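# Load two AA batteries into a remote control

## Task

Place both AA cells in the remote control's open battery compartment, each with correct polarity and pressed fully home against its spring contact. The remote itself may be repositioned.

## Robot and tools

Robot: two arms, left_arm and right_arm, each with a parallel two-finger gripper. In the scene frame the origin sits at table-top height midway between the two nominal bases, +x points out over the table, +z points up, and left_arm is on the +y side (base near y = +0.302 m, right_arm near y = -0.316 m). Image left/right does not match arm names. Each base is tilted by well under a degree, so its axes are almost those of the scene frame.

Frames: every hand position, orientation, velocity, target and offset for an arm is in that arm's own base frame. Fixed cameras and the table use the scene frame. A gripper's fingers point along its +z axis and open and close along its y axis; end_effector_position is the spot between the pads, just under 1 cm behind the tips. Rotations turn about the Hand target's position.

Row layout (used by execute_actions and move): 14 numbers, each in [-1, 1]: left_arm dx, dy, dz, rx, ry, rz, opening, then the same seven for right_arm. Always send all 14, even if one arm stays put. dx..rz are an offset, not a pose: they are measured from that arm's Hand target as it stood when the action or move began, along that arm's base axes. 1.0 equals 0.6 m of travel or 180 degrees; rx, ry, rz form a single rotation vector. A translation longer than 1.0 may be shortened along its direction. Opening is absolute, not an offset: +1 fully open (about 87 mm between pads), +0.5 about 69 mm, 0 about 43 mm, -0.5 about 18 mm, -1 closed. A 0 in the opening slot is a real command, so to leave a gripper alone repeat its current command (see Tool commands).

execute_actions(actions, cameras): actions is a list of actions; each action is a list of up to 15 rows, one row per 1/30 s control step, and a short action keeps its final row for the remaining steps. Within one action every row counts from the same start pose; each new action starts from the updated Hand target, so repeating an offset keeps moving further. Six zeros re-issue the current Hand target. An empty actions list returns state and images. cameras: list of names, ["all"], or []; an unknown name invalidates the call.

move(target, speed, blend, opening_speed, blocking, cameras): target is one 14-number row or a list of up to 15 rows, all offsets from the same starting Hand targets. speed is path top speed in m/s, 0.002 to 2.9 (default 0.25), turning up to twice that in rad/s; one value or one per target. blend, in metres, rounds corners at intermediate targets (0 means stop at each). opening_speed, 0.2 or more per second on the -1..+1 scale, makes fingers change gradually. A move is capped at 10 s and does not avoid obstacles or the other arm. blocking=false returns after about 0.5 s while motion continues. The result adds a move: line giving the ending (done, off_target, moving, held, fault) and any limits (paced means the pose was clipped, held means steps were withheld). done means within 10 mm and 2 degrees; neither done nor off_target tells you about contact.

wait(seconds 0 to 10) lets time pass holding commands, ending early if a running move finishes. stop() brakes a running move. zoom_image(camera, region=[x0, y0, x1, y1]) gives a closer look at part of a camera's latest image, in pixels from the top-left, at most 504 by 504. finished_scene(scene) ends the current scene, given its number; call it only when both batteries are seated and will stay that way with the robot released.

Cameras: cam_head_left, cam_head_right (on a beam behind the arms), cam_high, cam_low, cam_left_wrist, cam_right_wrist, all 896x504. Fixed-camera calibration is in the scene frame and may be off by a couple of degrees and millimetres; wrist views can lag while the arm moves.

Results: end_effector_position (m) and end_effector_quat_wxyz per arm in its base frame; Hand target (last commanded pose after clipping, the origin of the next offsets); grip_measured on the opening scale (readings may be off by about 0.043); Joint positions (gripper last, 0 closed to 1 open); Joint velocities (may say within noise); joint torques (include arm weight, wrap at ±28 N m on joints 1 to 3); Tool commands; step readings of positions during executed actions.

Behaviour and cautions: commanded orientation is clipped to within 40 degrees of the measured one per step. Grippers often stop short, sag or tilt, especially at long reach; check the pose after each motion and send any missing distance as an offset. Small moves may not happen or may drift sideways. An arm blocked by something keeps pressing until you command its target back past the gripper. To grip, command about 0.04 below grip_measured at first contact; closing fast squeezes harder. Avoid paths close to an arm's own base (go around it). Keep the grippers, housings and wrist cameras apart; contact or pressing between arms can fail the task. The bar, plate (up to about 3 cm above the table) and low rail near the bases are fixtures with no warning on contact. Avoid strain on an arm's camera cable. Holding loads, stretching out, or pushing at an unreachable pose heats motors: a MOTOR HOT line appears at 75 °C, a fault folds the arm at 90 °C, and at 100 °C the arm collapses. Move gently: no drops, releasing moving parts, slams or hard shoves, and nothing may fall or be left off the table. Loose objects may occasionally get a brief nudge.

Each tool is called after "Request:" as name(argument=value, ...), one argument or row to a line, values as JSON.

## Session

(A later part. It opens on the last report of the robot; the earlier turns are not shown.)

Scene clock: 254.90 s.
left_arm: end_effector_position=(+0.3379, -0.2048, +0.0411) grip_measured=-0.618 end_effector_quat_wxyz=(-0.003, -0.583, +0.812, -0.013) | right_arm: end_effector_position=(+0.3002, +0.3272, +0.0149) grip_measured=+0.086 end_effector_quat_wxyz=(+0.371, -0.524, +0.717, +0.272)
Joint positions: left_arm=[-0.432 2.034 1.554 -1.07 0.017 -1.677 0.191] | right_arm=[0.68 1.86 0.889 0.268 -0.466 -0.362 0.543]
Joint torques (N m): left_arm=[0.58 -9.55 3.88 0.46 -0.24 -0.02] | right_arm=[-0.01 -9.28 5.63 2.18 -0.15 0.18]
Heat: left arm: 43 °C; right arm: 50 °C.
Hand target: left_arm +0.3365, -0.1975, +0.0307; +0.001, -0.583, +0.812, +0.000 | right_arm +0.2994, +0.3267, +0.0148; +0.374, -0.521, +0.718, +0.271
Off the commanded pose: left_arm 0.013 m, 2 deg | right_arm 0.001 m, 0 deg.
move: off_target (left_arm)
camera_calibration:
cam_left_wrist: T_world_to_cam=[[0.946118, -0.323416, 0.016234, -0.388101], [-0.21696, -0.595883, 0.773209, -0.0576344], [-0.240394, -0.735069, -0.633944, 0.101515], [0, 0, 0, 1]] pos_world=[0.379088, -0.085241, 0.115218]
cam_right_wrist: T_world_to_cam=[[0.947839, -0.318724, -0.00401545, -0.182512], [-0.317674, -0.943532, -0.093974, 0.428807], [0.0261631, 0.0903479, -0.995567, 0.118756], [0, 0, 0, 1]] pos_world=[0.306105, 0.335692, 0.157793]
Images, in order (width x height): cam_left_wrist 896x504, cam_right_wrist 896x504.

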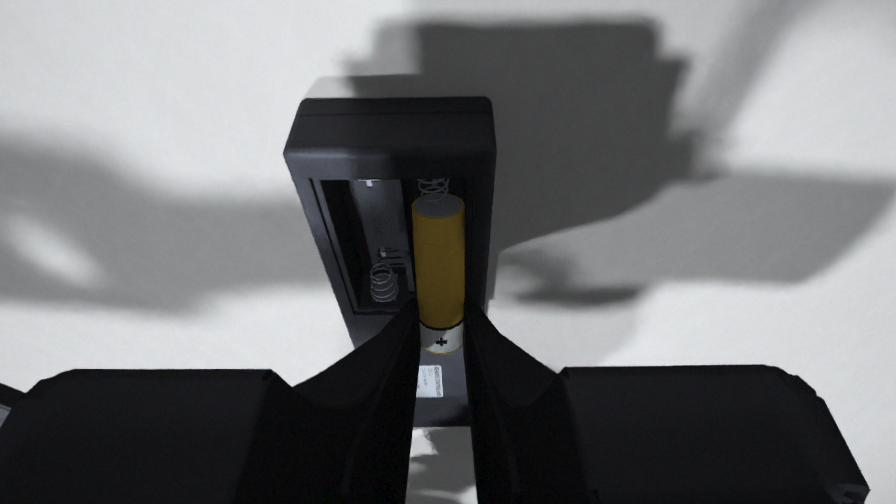

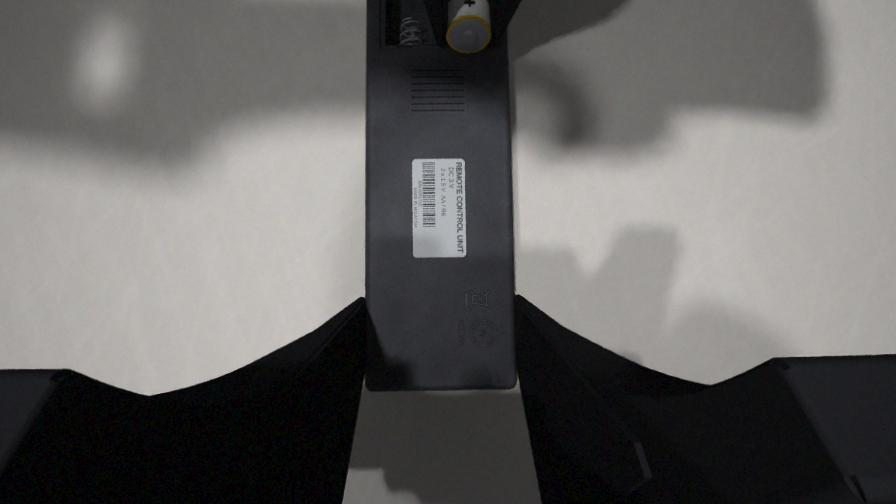

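Request:
move(
  target=[0.0065,0.0262,0.0,0,0,0.014,-0.72, 0,0,0,0,0,0,0.0],
  speed=0.04,
  cameras=["cam_left_wrist", "cam_right_wrist"],
)

Request:
zoom_image(
  camera="cam_left_wrist",
  region=[340, 90, 540, 310],
)

Request:
zoom_image(
  camera="cam_right_wrist",
  region=[340, 0, 540, 100],
)

Scene clock: 262.23 s.
left_arm: end_effector_position=(+0.3392, -0.2014, +0.0403) grip_measured=-0.618 end_effector_quat_wxyz=(-0.020, -0.593, +0.805, -0.024) | right_arm: end_effector_position=(+0.3002, +0.3272, +0.0149) grip_measured=+0.086 end_effector_quat_wxyz=(+0.371, -0.524, +0.717, +0.272)
Joint positions: left_arm=[-0.404 2.031 1.538 -1.057 0.059 -1.675 0.191] | right_arm=[0.68 1.86 0.889 0.268 -0.466 -0.362 0.543]
Joint torques (N m): left_arm=[1.96 -10.86 3.48 0.38 -0.63 -0.09] | right_arm=[-0.02 -9.28 5.65 2.19 -0.14 0.18]
Heat: left arm: 44 °C; right arm: 50 °C.
Hand target: left_arm +0.3403, -0.1818, +0.0306; +0.000, -0.601, +0.799, +0.001 | right_arm +0.2994, +0.3267, +0.0148; +0.374, -0.521, +0.718, +0.271
Off the commanded pose: left_arm 0.022 m, 4 deg | right_arm 0.001 m, 0 deg.
move: off_target (left_arm)
camera_calibration:
cam_left_wrist: T_world_to_cam=[[0.954146, -0.299081, 0.0124882, -0.385913], [-0.189352, -0.570721, 0.799014, -0.06006], [-0.231842, -0.764741, -0.601182, 0.0936317], [0, 0, 0, 1]] pos_world=[0.378553, -0.0780926, 0.109098]
cam_right_wrist: T_world_to_cam=[[0.947839, -0.318724, -0.00401545, -0.182512], [-0.317674, -0.943532, -0.093974, 0.428807], [0.0261631, 0.0903479, -0.995567, 0.118756], [0, 0, 0, 1]] pos_world=[0.306105, 0.335692, 0.157793]
Images, in order (width x height): cam_left_wrist 896x504, cam_right_wrist 896x504.

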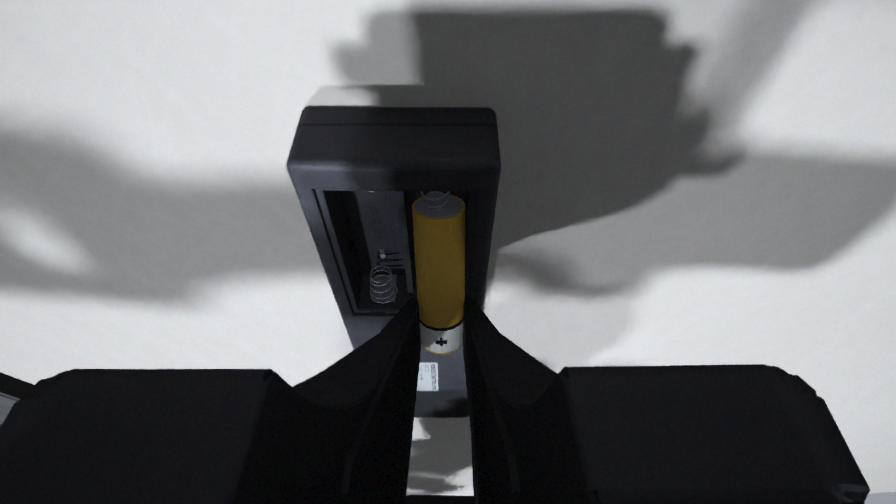

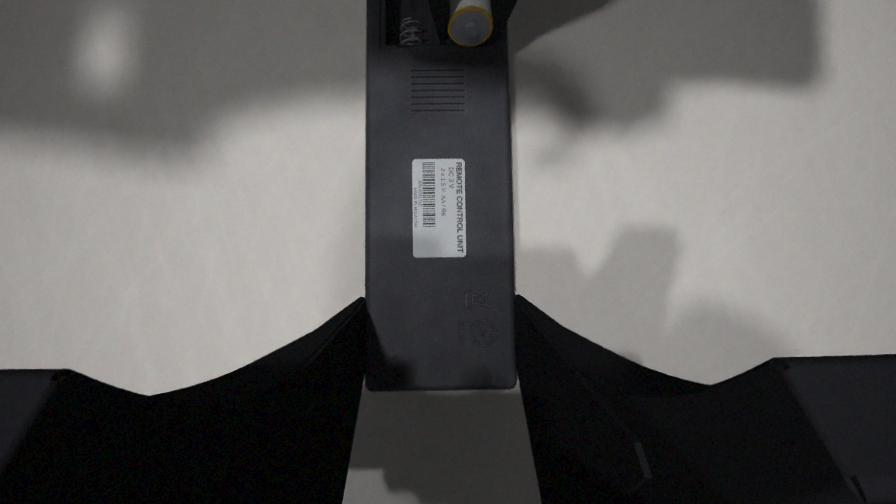

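Scaled by 2.291.

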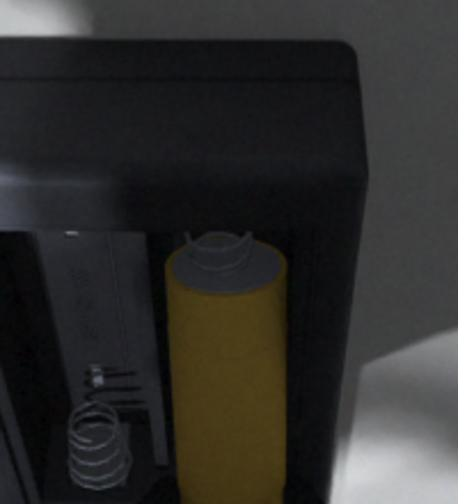

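Scaled by 2.520.

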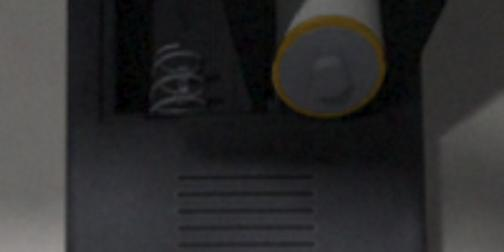

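Request:
move(
  target=[0.0045,0.0165,0.0,0.0371,-0.0117,0,-0.72, 0,0,0,0,0,0,0.0],
  speed=0.04,
  cameras=["cam_left_wrist", "cam_right_wrist"],
)

Request:
zoom_image(
  camera="cam_left_wrist",
  region=[340, 90, 540, 310],
)

Request:
zoom_image(
  camera="cam_right_wrist",
  region=[340, 0, 540, 100],
)

Scene clock: 270.67 s.
left_arm: end_effector_position=(+0.3399, -0.1991, +0.0400) grip_measured=-0.618 end_effector_quat_wxyz=(+0.005, -0.591, +0.806, -0.012) | right_arm: end_effector_position=(+0.3003, +0.3273, +0.0150) grip_measured=+0.086 end_effector_quat_wxyz=(+0.371, -0.524, +0.717, +0.272)
Joint positions: left_arm=[-0.424 2.025 1.538 -1.059 0.003 -1.689 0.191] | right_arm=[0.68 1.86 0.889 0.269 -0.466 -0.362 0.543]
Joint torques (N m): left_arm=[1.11 -10.28 4.82 0.15 -1.29 -0.13] | right_arm=[0.01 -9.26 5.63 2.18 -0.14 0.18]
Heat: left arm: 45 °C; right arm: 50 °C.
Hand target: left_arm +0.3430, -0.1719, +0.0307; +0.050, -0.600, +0.798, +0.036 | right_arm +0.2994, +0.3267, +0.0148; +0.374, -0.521, +0.718, +0.271
Off the commanded pose: left_arm 0.029 m, 8 deg | right_arm 0.001 m, 0 deg.
move: off_target (left_arm)
camera_calibration:
cam_left_wrist: T_world_to_cam=[[0.95234, -0.304193, 0.0226922, -0.386731], [-0.212717, -0.608951, 0.764154, -0.0566924], [-0.218632, -0.732561, -0.644635, 0.0990113], [0, 0, 0, 1]] pos_world=[0.377887, -0.079632, 0.115924]
cam_right_wrist: T_world_to_cam=[[0.94783, -0.318757, -0.00360765, -0.182562], [-0.317652, -0.943472, -0.0946427, 0.428896], [0.0267643, 0.0908511, -0.995505, 0.118494], [0, 0, 0, 1]] pos_world=[0.306106, 0.335693, 0.157895]
Images, in order (width x height): cam_left_wrist 896x504, cam_right_wrist 896x504.

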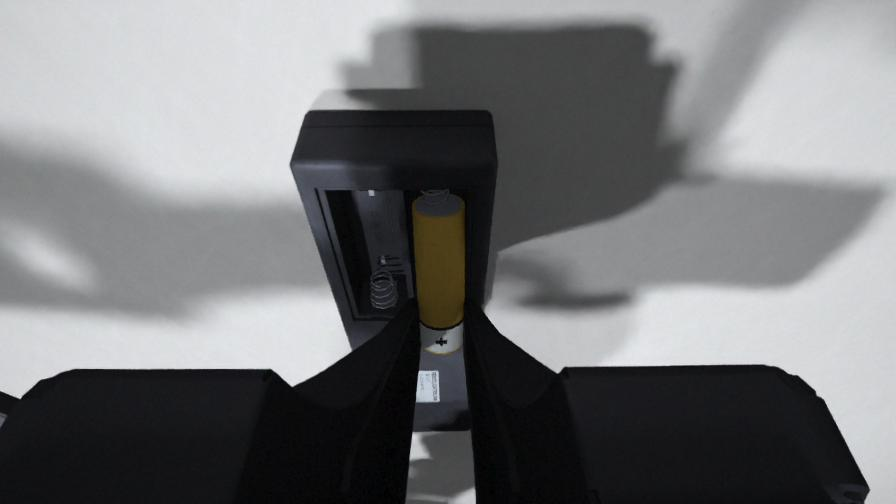

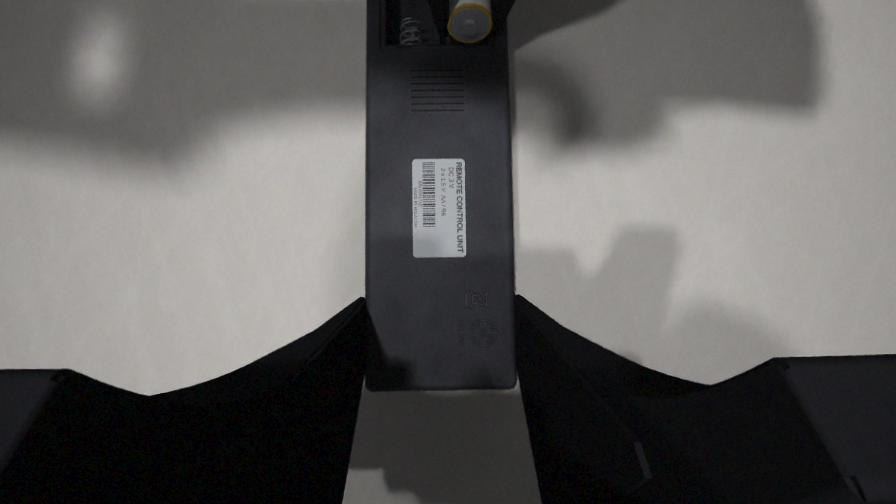

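Scaled by 2.291.

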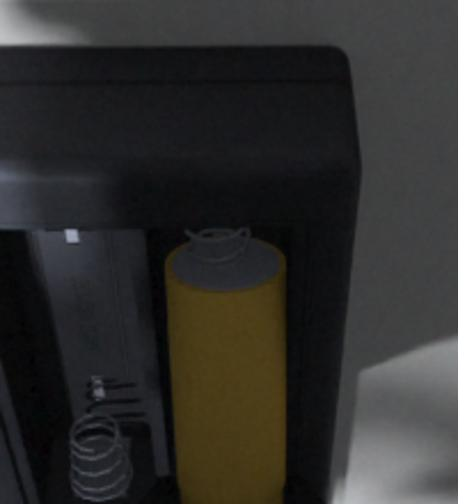

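Scaled by 2.520.

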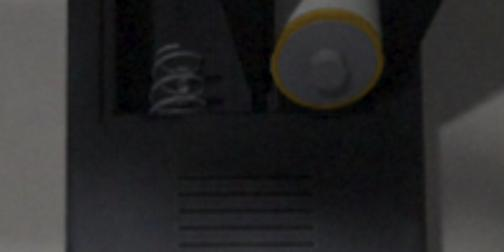

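Request:
move(
  target=[0.0050,0.0160,-0.003,0,0,0,-0.72, 0,0,0,0,0,0,0.0],
  speed=0.04,
  cameras=["cam_left_wrist", "cam_right_wrist"],
)

Request:
zoom_image(
  camera="cam_left_wrist",
  region=[340, 90, 540, 310],
)

Request:
zoom_image(
  camera="cam_right_wrist",
  region=[340, 0, 540, 100],
)

Scene clock: 290.27 s.
left_arm: end_effector_position=(+0.3400, -0.1984, +0.0400) grip_measured=-0.618 end_effector_quat_wxyz=(+0.006, -0.589, +0.808, -0.012) | right_arm: end_effector_position=(+0.3003, +0.3273, +0.0150) grip_measured=+0.086 end_effector_quat_wxyz=(+0.371, -0.523, +0.717, +0.272)
Joint positions: left_arm=[-0.422 2.025 1.538 -1.059 0.002 -1.682 0.191] | right_arm=[0.68 1.86 0.889 0.269 -0.466 -0.362 0.543]
Joint torques (N m): left_arm=[2.95 -10.67 4.07 0.23 -1.31 -0.09] | right_arm=[-0.01 -9.29 5.61 2.18 -0.15 0.18]
Heat: left arm: 47 °C; right arm: 50 °C.
Hand target: left_arm +0.3460, -0.1624, +0.0289; +0.050, -0.600, +0.798, +0.036 | right_arm +0.2994, +0.3267, +0.0147; +0.374, -0.521, +0.718, +0.271
Off the commanded pose: left_arm 0.038 m, 8 deg | right_arm 0.001 m, 0 deg.
move: off_target (left_arm)
camera_calibration:
cam_left_wrist: T_world_to_cam=[[0.950695, -0.309291, 0.0227717, -0.387072], [-0.216235, -0.608443, 0.76357, -0.0549348], [-0.22231, -0.730846, -0.645323, 0.101133], [0, 0, 0, 1]] pos_world=[0.378591, -0.0792299, 0.116024]
cam_right_wrist: T_world_to_cam=[[0.947762, -0.318956, -0.00372301, -0.182456], [-0.317853, -0.943376, -0.0949252, 0.42898], [0.0267648, 0.0911498, -0.995477, 0.118489], [0, 0, 0, 1]] pos_world=[0.306106, 0.335693, 0.157995]
Images, in order (width x height): cam_left_wrist 896x504, cam_right_wrist 896x504.

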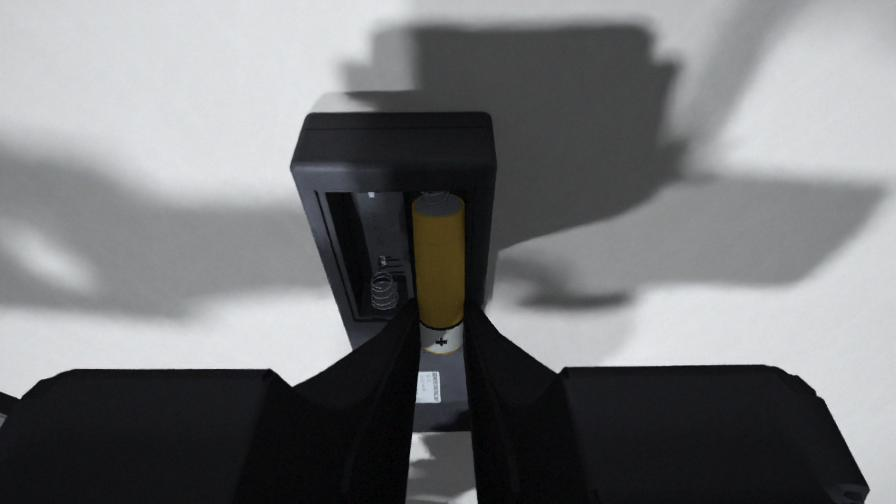

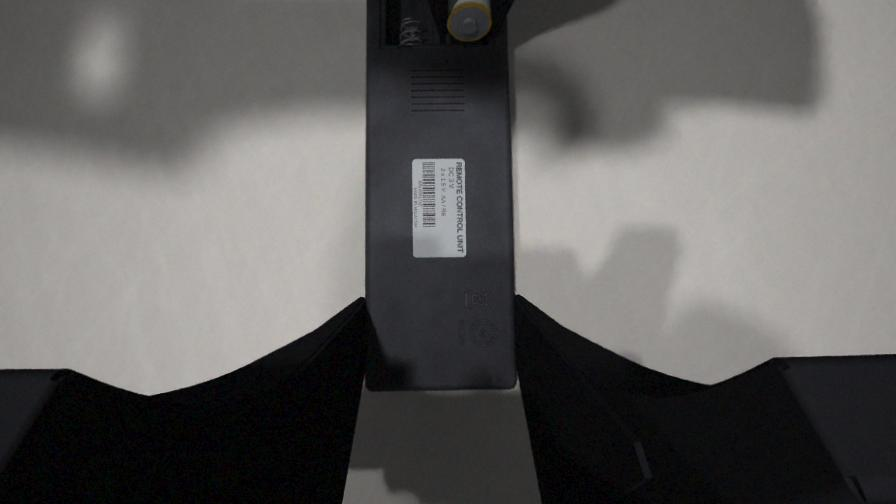

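Scaled by 2.291.

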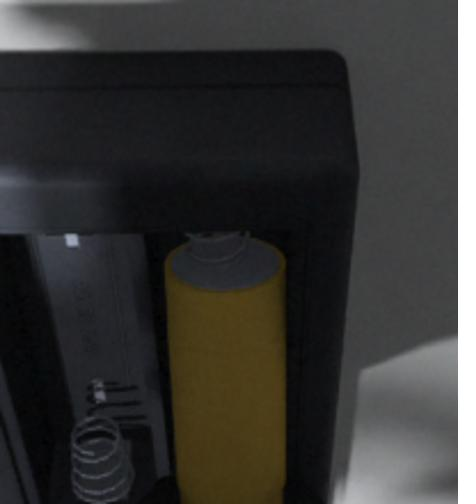

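Scaled by 2.520.

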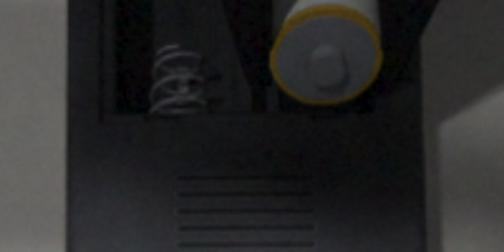

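Request:
move(
  target=[0.0010,0.0030,-0.012,0,0,0,-0.72, 0,0,0,0,0,0,0.0],
  speed=0.03,
  cameras=[],
)

Scene clock: 294.53 s.
left_arm: end_effector_position=(+0.3403, -0.1978, +0.0398) grip_measured=-0.618 end_effector_quat_wxyz=(+0.006, -0.588, +0.809, -0.013) | right_arm: end_effector_position=(+0.3004, +0.3274, +0.0151) grip_measured=+0.086 end_effector_quat_wxyz=(+0.371, -0.523, +0.717, +0.272)
Joint positions: left_arm=[-0.42 2.023 1.535 -1.054 0.003 -1.677 0.191] | right_arm=[0.68 1.86 0.889 0.27 -0.466 -0.361 0.543]
Joint torques (N m): left_arm=[3.15 -9.78 2.95 0.38 -1.32 -0.06] | right_arm=[-0.01 -9.26 5.61 2.17 -0.15 0.18]
Heat: left arm: 47 °C; right arm: 50 °C.
Hand target: left_arm +0.3468, -0.1606, +0.0217; +0.050, -0.600, +0.798, +0.036 | right_arm +0.2994, +0.3267, +0.0147; +0.374, -0.521, +0.718, +0.271
Off the commanded pose: left_arm 0.042 m, 8 deg | right_arm 0.001 m, 0 deg.
move: off_target (left_arm)
No camera images: "cameras" was empty.

Request:
move(
  target=[
    [-0.0125,-0.0398,0.0,0,0,0,-0.72, 0,0,0,0,0,0,0.0],
    [-0.0125,-0.0398,0.0,0,0,0,-0.42, 0,0,0,0,0,0,0.0],
  ],
  speed=0.03,
  opening_speed=0.4,
  cameras=["cam_left_wrist", "cam_right_wrist"],
)

Request:
zoom_image(
  camera="cam_left_wrist",
  region=[340, 90, 540, 310],
)

Request:
zoom_image(
  camera="cam_right_wrist",
  region=[340, 0, 540, 100],
)

Scene clock: 304.13 s.
left_arm: end_effector_position=(+0.3401, -0.1992, +0.0395) grip_measured=-0.420 end_effector_quat_wxyz=(+0.027, -0.596, +0.803, -0.002) | right_arm: end_effector_position=(+0.3004, +0.3274, +0.0151) grip_measured=+0.086 end_effector_quat_wxyz=(+0.371, -0.523, +0.717, +0.272)
Joint positions: left_arm=[-0.446 2.019 1.535 -1.057 -0.045 -1.722 0.29] | right_arm=[0.68 1.86 0.889 0.27 -0.465 -0.361 0.543]
Joint torques (N m): left_arm=[-0.06 -8.06 4.03 0.4 -0.84 -0.21] | right_arm=[0.01 -9.28 5.61 2.17 -0.15 0.17]
Heat: left arm: 47 °C; right arm: 50 °C.
Hand target: left_arm +0.3393, -0.1844, +0.0217; +0.050, -0.600, +0.798, +0.036 | right_arm +0.2994, +0.3267, +0.0148; +0.374, -0.521, +0.718, +0.271
Off the commanded pose: left_arm 0.023 m, 5 deg | right_arm 0.001 m, 0 deg.
move: off_target (left_arm); target 2's new opening was sent with left_arm's hand 0.024 m and 6 deg from that target
camera_calibration:
cam_left_wrist: T_world_to_cam=[[0.955276, -0.293878, 0.0329122, -0.386301], [-0.222846, -0.642244, 0.733391, -0.0583651], [-0.19439, -0.707925, -0.67901, 0.0966536], [0, 0, 0, 1]] pos_world=[0.374806, -0.0825868, 0.121147]
cam_right_wrist: T_world_to_cam=[[0.947547, -0.319595, -0.00362723, -0.182381], [-0.318468, -0.94312, -0.0954069, 0.429231], [0.0270707, 0.0915577, -0.995432, 0.118346], [0, 0, 0, 1]] pos_world=[0.306307, 0.335693, 0.158096]
Images, in order (width x height): cam_left_wrist 896x504, cam_right_wrist 896x504.

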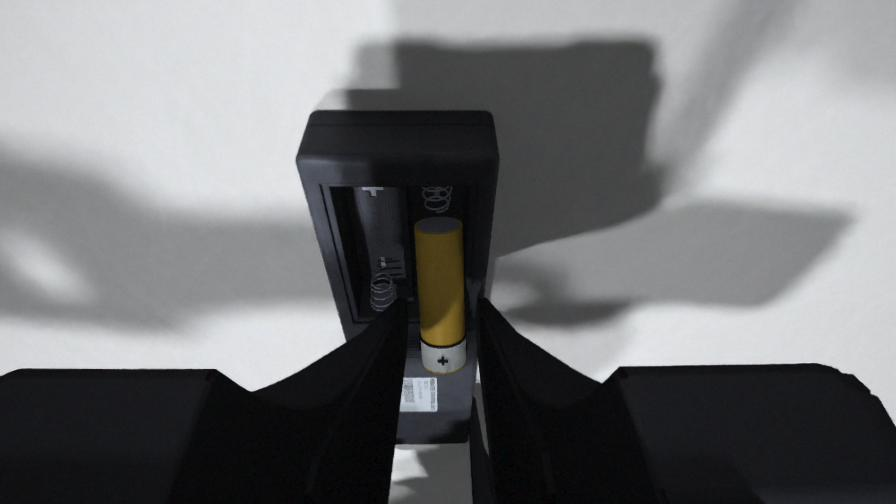

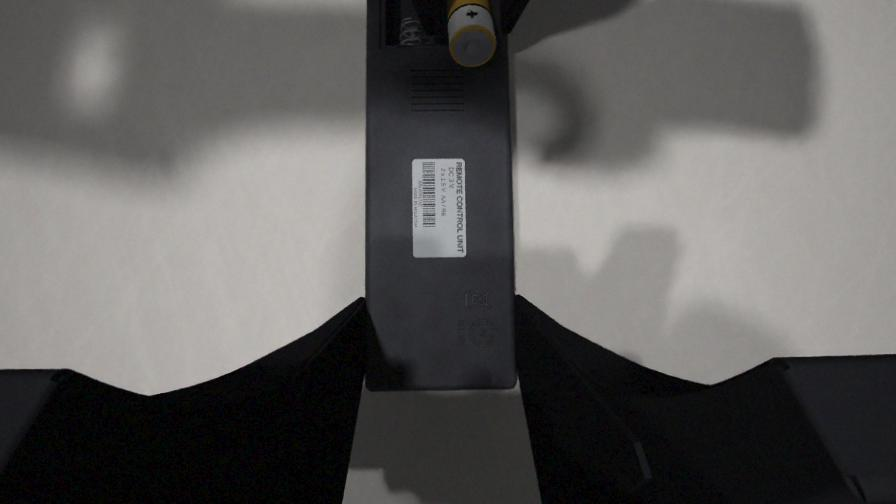

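Scaled by 2.291.

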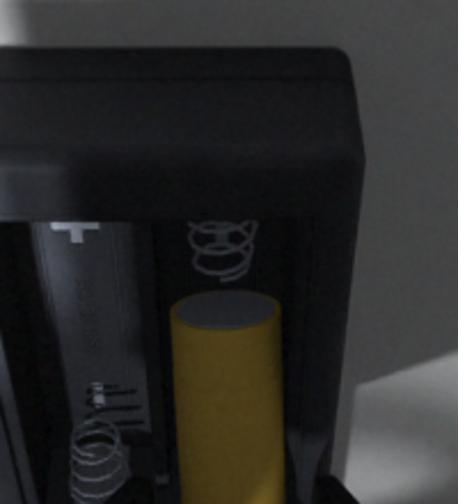

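Scaled by 2.520.

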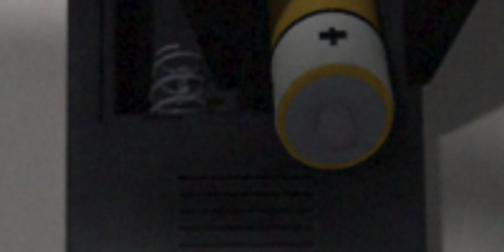

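Request:
move(
  target=[
    [0.0015,-0.012,0.0472,0,0,0,-0.42, 0,0,0,0,0,0,0.0],
    [0.0015,-0.0442,0.0472,-0.0371,0.0117,0,-0.42, 0,0,0,0,0,0,0.0],
  ],
  speed=0.04,
  blend=0.003,
  cameras=["cam_left_wrist", "cam_right_wrist"],
)

Request:
zoom_image(
  camera="cam_left_wrist",
  region=[340, 150, 540, 400],
)

Request:
zoom_image(
  camera="cam_right_wrist",
  region=[340, 0, 540, 100],
)

Scene clock: 331.23 s.
left_arm: end_effector_position=(+0.3355, -0.2084, +0.0522) grip_measured=-0.420 end_effector_quat_wxyz=(+0.004, -0.600, +0.800, +0.003) | right_arm: end_effector_position=(+0.3004, +0.3274, +0.0151) grip_measured=+0.086 end_effector_quat_wxyz=(+0.371, -0.523, +0.717, +0.272)
Joint positions: left_arm=[-0.456 2.036 1.607 -1.144 -0.009 -1.743 0.29] | right_arm=[0.68 1.86 0.889 0.27 -0.465 -0.361 0.543]
Joint torques (N m): left_arm=[0.43 -8.84 7.1 0.31 0.1 -0.07] | right_arm=[-0.02 -9.28 5.61 2.16 -0.15 0.18]
Heat: left arm: 46 °C; right arm: 51 °C.
Hand target: left_arm +0.3401, -0.2110, +0.0501; +0.001, -0.601, +0.799, +0.000 | right_arm +0.2994, +0.3267, +0.0147; +0.374, -0.521, +0.718, +0.271
Off the commanded pose: left_arm 0.006 m, 0 deg | right_arm 0.001 m, 0 deg.
move: done
camera_calibration:
cam_left_wrist: T_world_to_cam=[[0.959212, -0.282674, -0.00284026, -0.382055], [-0.183336, -0.629709, 0.754887, -0.0863383], [-0.215175, -0.723576, -0.655849, 0.100408], [0, 0, 0, 1]] pos_world=[0.372248, -0.0897123, 0.129943]
cam_right_wrist: T_world_to_cam=[[0.947547, -0.319595, -0.00362723, -0.182381], [-0.318468, -0.94312, -0.0954069, 0.429231], [0.0270707, 0.0915577, -0.995432, 0.118346], [0, 0, 0, 1]] pos_world=[0.306307, 0.335693, 0.158096]
Images, in order (width x height): cam_left_wrist 896x504, cam_right_wrist 896x504.

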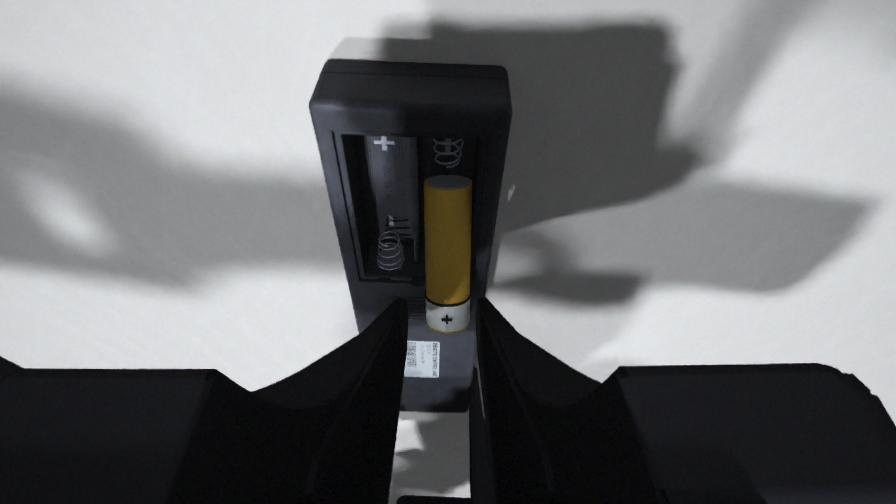

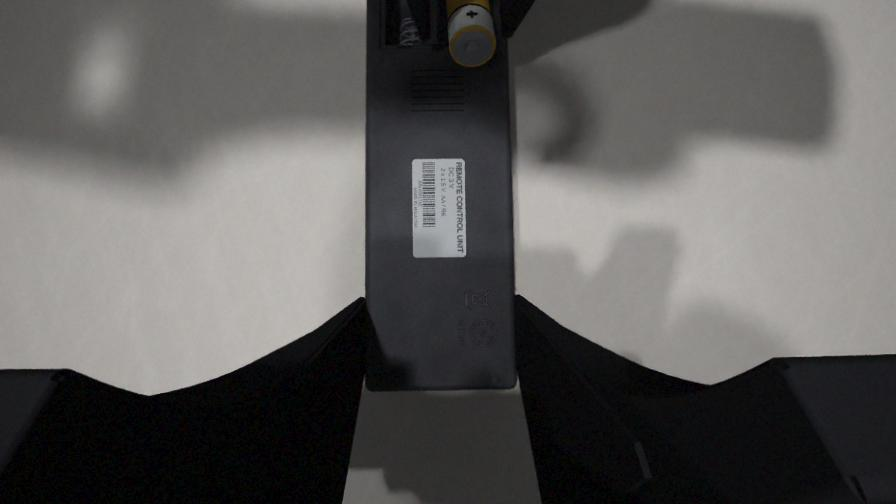

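Scaled by 2.016.

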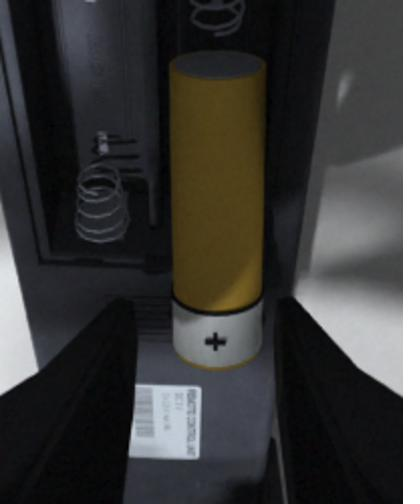

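Scaled by 2.520.

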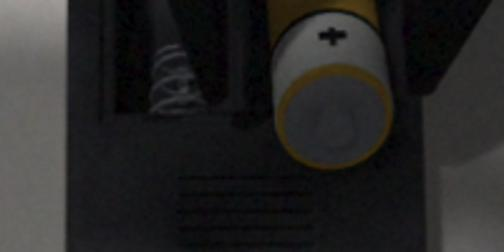

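Request:
move(
  target=[-0.0068,0.0043,-0.021,0,0,0,-0.42, 0,0,0,0,0,0,0.0],
  speed=0.03,
  cameras=["cam_left_wrist", "cam_right_wrist"],
)

Request:
zoom_image(
  camera="cam_left_wrist",
  region=[340, 150, 540, 400],
)

Request:
zoom_image(
  camera="cam_right_wrist",
  region=[340, 0, 540, 100],
)

Scene clock: 361.80 s.
left_arm: end_effector_position=(+0.3378, -0.2096, +0.0446) grip_measured=-0.420 end_effector_quat_wxyz=(+0.007, -0.600, +0.800, -0.005) | right_arm: end_effector_position=(+0.3004, +0.3274, +0.0151) grip_measured=+0.086 end_effector_quat_wxyz=(+0.371, -0.523, +0.717, +0.272)
Joint positions: left_arm=[-0.456 2.036 1.576 -1.096 -0.008 -1.743 0.29] | right_arm=[0.68 1.86 0.889 0.27 -0.465 -0.361 0.543]
Joint torques (N m): left_arm=[0.57 -9.78 4.52 0.44 0.06 -0.1] | right_arm=[-0.03 -9.29 5.6 2.17 -0.15 0.17]
Heat: left arm: 46 °C; right arm: 51 °C.
Hand target: left_arm +0.3361, -0.2084, +0.0375; +0.001, -0.601, +0.799, +0.000 | right_arm +0.2994, +0.3267, +0.0147; +0.374, -0.521, +0.718, +0.271
Off the commanded pose: left_arm 0.007 m, 1 deg | right_arm 0.001 m, 0 deg.
move: done
camera_calibration:
cam_left_wrist: T_world_to_cam=[[0.959111, -0.282699, 0.0137037, -0.3854], [-0.194698, -0.623858, 0.756897, -0.0759263], [-0.205425, -0.728616, -0.65339, 0.0905801], [0, 0, 0, 1]] pos_world=[0.373466, -0.0903213, 0.121934]
cam_right_wrist: T_world_to_cam=[[0.947547, -0.319595, -0.00362723, -0.182381], [-0.318468, -0.94312, -0.0954069, 0.429231], [0.0270707, 0.0915577, -0.995432, 0.118346], [0, 0, 0, 1]] pos_world=[0.306307, 0.335693, 0.158096]
Images, in order (width x height): cam_left_wrist 896x504, cam_right_wrist 896x504.

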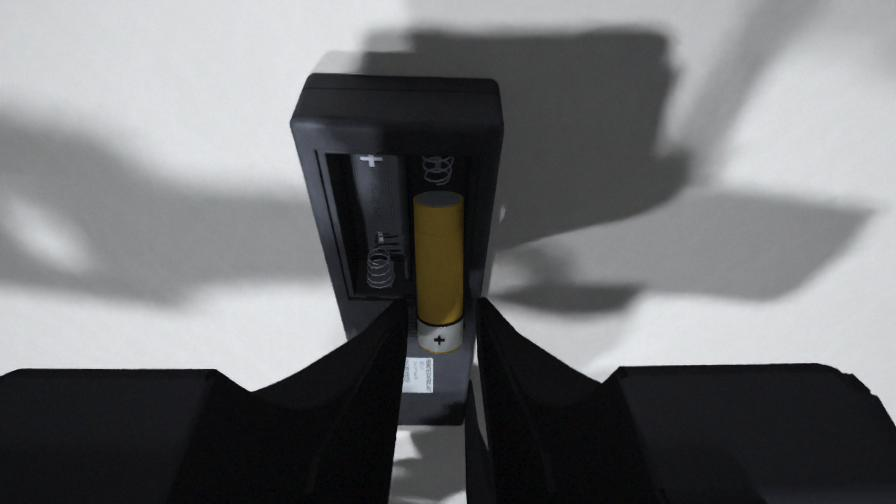

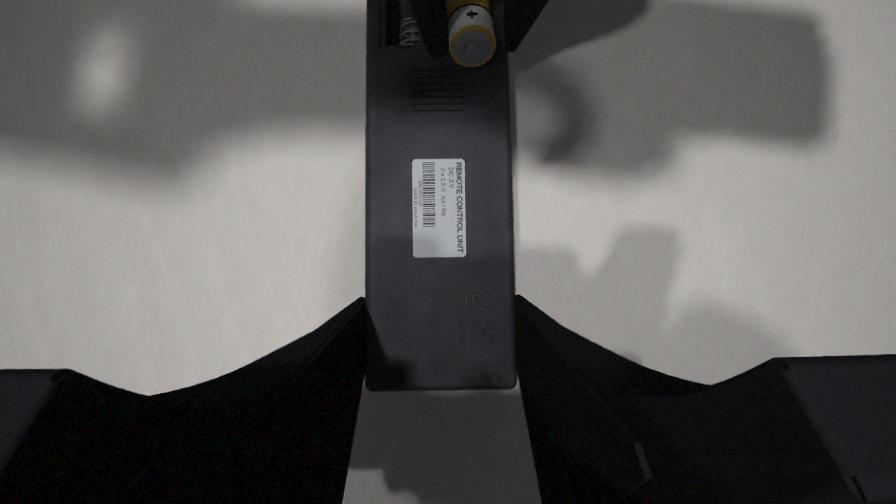

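Scaled by 2.016.

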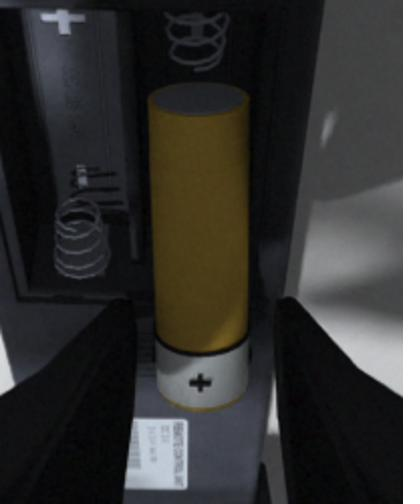

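Scaled by 2.520.

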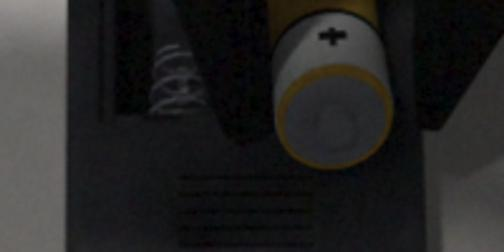

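Request:
move(
  target=[0,0,0,0,0,0,-0.73, 0,0,0,0,0,0,0.0],
  speed=0.03,
  opening_speed=0.4,
  cameras=["cam_left_wrist"],
)

Request:
zoom_image(
  camera="cam_left_wrist",
  region=[340, 150, 540, 400],
)

Scene clock: 368.13 s.
left_arm: end_effector_position=(+0.3378, -0.2097, +0.0446) grip_measured=-0.619 end_effector_quat_wxyz=(+0.007, -0.600, +0.800, -0.005) | right_arm: end_effector_position=(+0.3005, +0.3274, +0.0151) grip_measured=+0.086 end_effector_quat_wxyz=(+0.372, -0.523, +0.717, +0.271)
Joint positions: left_arm=[-0.456 2.036 1.576 -1.095 -0.008 -1.743 0.19] | right_arm=[0.68 1.86 0.889 0.27 -0.465 -0.361 0.543]
Joint torques (N m): left_arm=[0.65 -9.84 4.44 0.38 0.12 -0.04] | right_arm=[-0.03 -9.26 5.61 2.16 -0.15 0.17]
Heat: left arm: 46 °C; right arm: 51 °C.
Hand target: left_arm +0.3360, -0.2084, +0.0375; +0.001, -0.601, +0.799, +0.000 | right_arm +0.2994, +0.3267, +0.0147; +0.374, -0.521, +0.718, +0.271
Off the commanded pose: left_arm 0.007 m, 1 deg | right_arm 0.001 m, 0 deg.
move: done
camera_calibration:
cam_left_wrist: T_world_to_cam=[[0.959109, -0.282691, 0.013982, -0.385433], [-0.194799, -0.623457, 0.757202, -0.0758895], [-0.205337, -0.728963, -0.653031, 0.0904715], [0, 0, 0, 1]] pos_world=[0.373466, -0.0903219, 0.121934]
Images, in order (width x height): cam_left_wrist 896x504.

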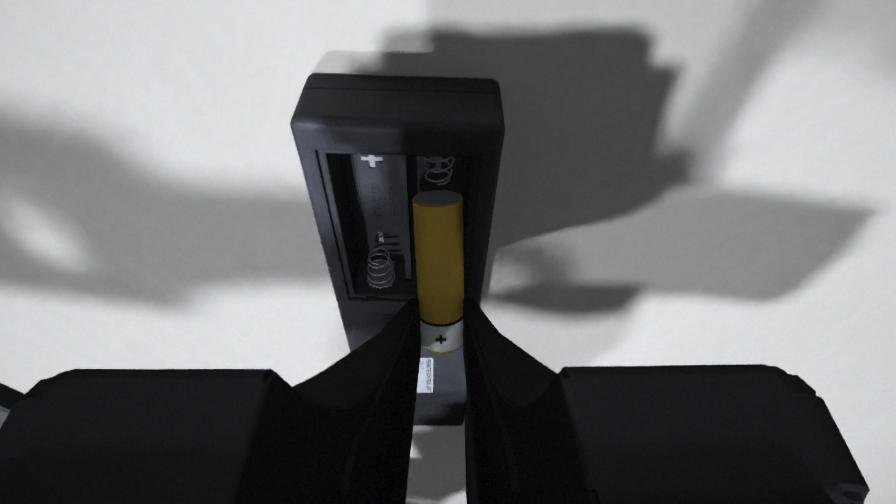

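Scaled by 2.016.

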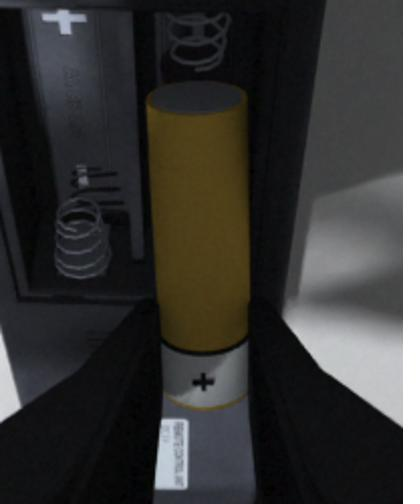

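Request:
move(
  target=[0.0110,0.0265,0.002,0.0530,-0.0167,0,-0.73, 0,0,0,0,0,0,0.0],
  speed=0.04,
  cameras=["cam_left_wrist","cam_right_wrist"],
)

Request:
zoom_image(
  camera="cam_left_wrist",
  region=[340, 90, 540, 340],
)

Request:
zoom_image(
  camera="cam_right_wrist",
  region=[340, 0, 540, 100],
)

Scene clock: 375.77 s.
left_arm: end_effector_position=(+0.3407, -0.2001, +0.0430) grip_measured=-0.619 end_effector_quat_wxyz=(+0.058, -0.597, +0.800, +0.029) | right_arm: end_effector_position=(+0.3006, +0.3274, +0.0152) grip_measured=+0.086 end_effector_quat_wxyz=(+0.372, -0.523, +0.717, +0.271)
Joint positions: left_arm=[-0.486 2.044 1.596 -1.125 -0.129 -1.768 0.19] | right_arm=[0.68 1.86 0.889 0.271 -0.465 -0.361 0.543]
Joint torques (N m): left_arm=[0.35 -8.92 6.72 0.11 -0.52 -0.22] | right_arm=[-0.03 -9.29 5.64 2.16 -0.16 0.17]
Heat: left arm: 46 °C; right arm: 51 °C.
Hand target: left_arm +0.3426, -0.1925, +0.0387; +0.071, -0.598, +0.796, +0.051 | right_arm +0.2994, +0.3267, +0.0148; +0.374, -0.521, +0.718, +0.271
Off the commanded pose: left_arm 0.009 m, 3 deg | right_arm 0.001 m, 0 deg.
move: off_target (left_arm)
camera_calibration:
cam_left_wrist: T_world_to_cam=[[0.957115, -0.289033, 0.0197829, -0.38628], [-0.226787, -0.704998, 0.671971, -0.0698402], [-0.180275, -0.64764, -0.740313, 0.108385], [0, 0, 0, 1]] pos_world=[0.373415, -0.0906907, 0.134811]
cam_right_wrist: T_world_to_cam=[[0.947438, -0.319923, -0.00331052, -0.182289], [-0.318759, -0.942999, -0.0956287, 0.429315], [0.027472, 0.0916575, -0.995412, 0.118187], [0, 0, 0, 1]] pos_world=[0.306308, 0.335693, 0.158096]
Images, in order (width x height): cam_left_wrist 896x504, cam_right_wrist 896x504.

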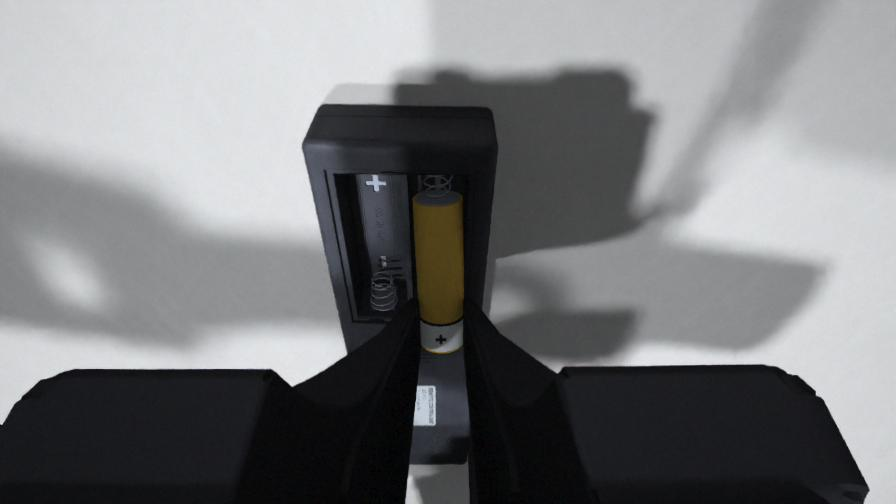

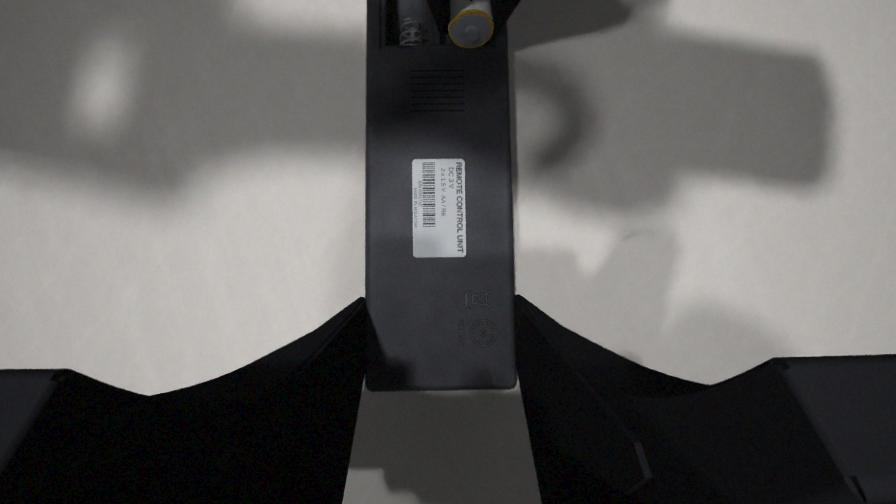

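Scaled by 2.016.

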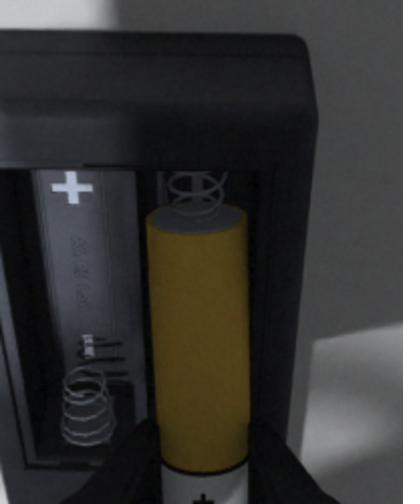

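Scaled by 2.520.

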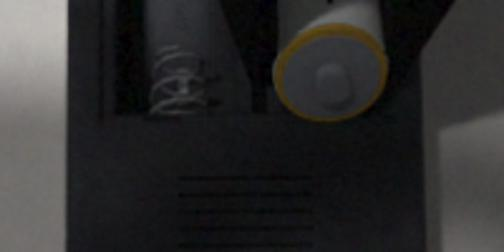

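Request:
move(
  target=[0.0085,0.0250,0.0,0.0106,-0.0033,0,-0.73, 0,0,0,0,0,0,0.0],
  speed=0.04,
  cameras=["cam_right_wrist"],
)

Request:
zoom_image(
  camera="cam_right_wrist",
  region=[340, 0, 540, 100],
)

Scene clock: 381.13 s.
left_arm: end_effector_position=(+0.3411, -0.1984, +0.0428) grip_measured=-0.619 end_effector_quat_wxyz=(+0.062, -0.594, +0.802, +0.031) | right_arm: end_effector_position=(+0.3007, +0.3275, +0.0154) grip_measured=+0.086 end_effector_quat_wxyz=(+0.372, -0.523, +0.717, +0.271)
Joint positions: left_arm=[-0.486 2.044 1.596 -1.125 -0.139 -1.761 0.19] | right_arm=[0.68 1.86 0.889 0.272 -0.465 -0.361 0.543]
Joint torques (N m): left_arm=[1.99 -9.31 6.56 0.09 -0.82 -0.03] | right_arm=[-0.02 -9.28 5.64 2.15 -0.15 0.17]
Heat: left arm: 46 °C; right arm: 51 °C.
Hand target: left_arm +0.3476, -0.1775, +0.0387; +0.085, -0.597, +0.795, +0.061 | right_arm +0.2994, +0.3267, +0.0148; +0.374, -0.521, +0.718, +0.271
Off the commanded pose: left_arm 0.022 m, 4 deg | right_arm 0.002 m, 0 deg.
move: off_target (left_arm)
camera_calibration:
cam_right_wrist: T_world_to_cam=[[0.947452, -0.319887, -0.00267567, -0.182406], [-0.318637, -0.942944, -0.0965805, 0.429431], [0.0283718, 0.0923579, -0.995322, 0.117863], [0, 0, 0, 1]] pos_world=[0.30631, 0.335694, 0.158298]
Images, in order (width x height): cam_right_wrist 896x504.

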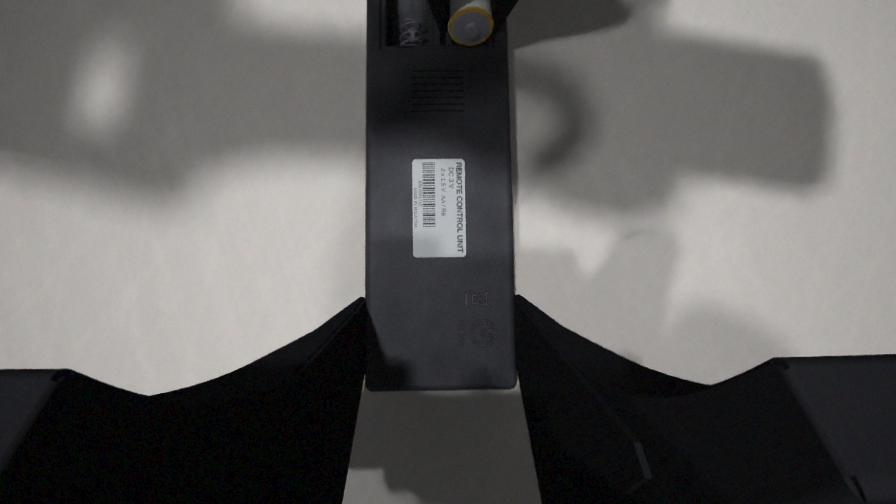

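Scaled by 2.520.

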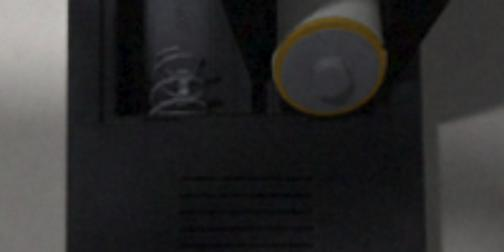

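Request:
move(
  target=[0.0085,0.0270,0.0,0.0106,-0.0033,0,-0.73, 0,0,0,0,0,0,0.0],
  speed=0.04,
  cameras=["cam_left_wrist", "cam_right_wrist"],
)

Request:
zoom_image(
  camera="cam_left_wrist",
  region=[340, 90, 540, 340],
)

Request:
zoom_image(
  camera="cam_right_wrist",
  region=[340, 0, 540, 100],
)

Scene clock: 384.13 s.
left_arm: end_effector_position=(+0.3426, -0.1937, +0.0428) grip_measured=-0.619 end_effector_quat_wxyz=(+0.061, -0.589, +0.805, +0.032) | right_arm: end_effector_position=(+0.3018, +0.3289, +0.0169) grip_measured=+0.086 end_effector_quat_wxyz=(+0.376, -0.522, +0.715, +0.272)
Joint positions: left_arm=[-0.473 2.044 1.596 -1.125 -0.139 -1.735 0.19] | right_arm=[0.681 1.86 0.889 0.282 -0.465 -0.358 0.543]
Joint torques (N m): left_arm=[3.26 -9.8 5.97 0.08 -1.19 -0.02] | right_arm=[-0.06 -9.28 5.61 2.06 -0.15 0.16]
Heat: left arm: 45 °C; right arm: 51 °C.
Hand target: left_arm +0.3527, -0.1613, +0.0387; +0.100, -0.596, +0.793, +0.071 | right_arm +0.2994, +0.3267, +0.0148; +0.374, -0.521, +0.718, +0.271
Off the commanded pose: left_arm 0.034 m, 6 deg | right_arm 0.004 m, 0 deg.
move: off_target (left_arm)
camera_calibration:
cam_left_wrist: T_world_to_cam=[[0.951269, -0.307912, 0.0166756, -0.387774], [-0.240579, -0.707245, 0.664775, -0.0602272], [-0.192899, -0.636391, -0.746857, 0.119454], [0, 0, 0, 1]] pos_world=[0.377431, -0.0859762, 0.135719]
cam_right_wrist: T_world_to_cam=[[0.947207, -0.320624, 0.000485415, -0.182746], [-0.318808, -0.942002, -0.104847, 0.431139], [0.0340738, 0.0991574, -0.994488, 0.115357], [0, 0, 0, 1]] pos_world=[0.306618, 0.336102, 0.160013]
Images, in order (width x height): cam_left_wrist 896x504, cam_right_wrist 896x504.

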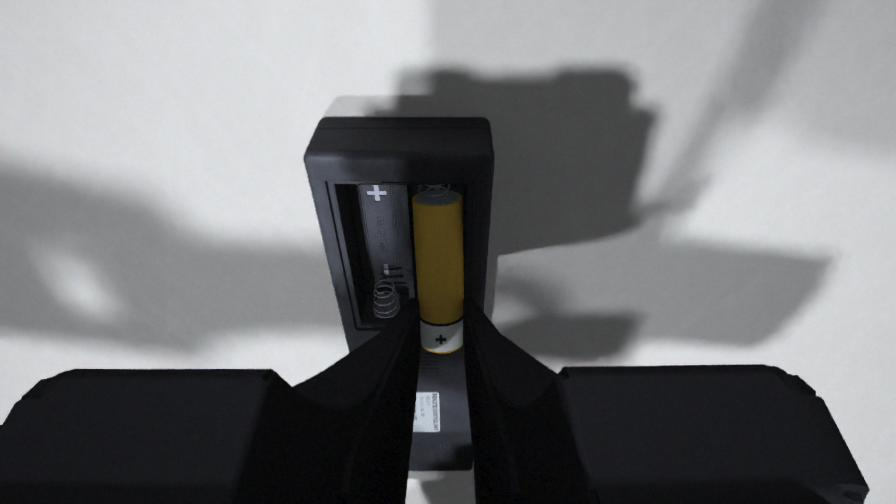

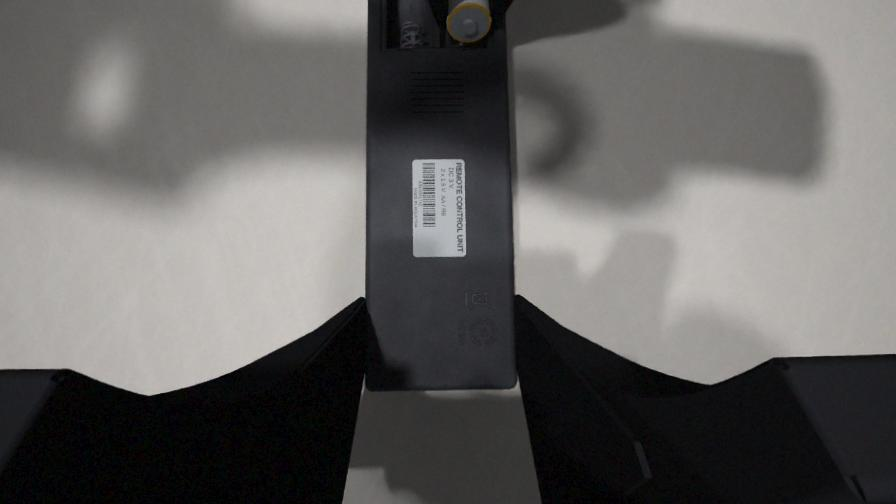

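Scaled by 2.016.

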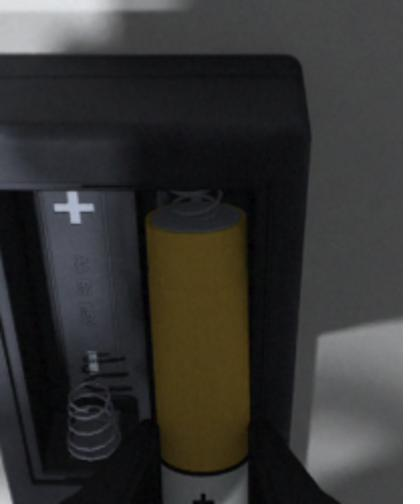

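Scaled by 2.520.

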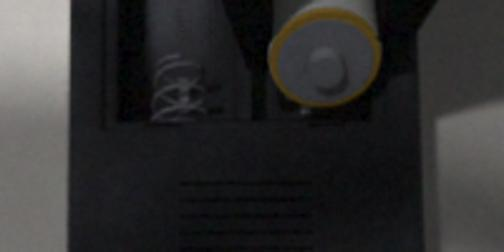

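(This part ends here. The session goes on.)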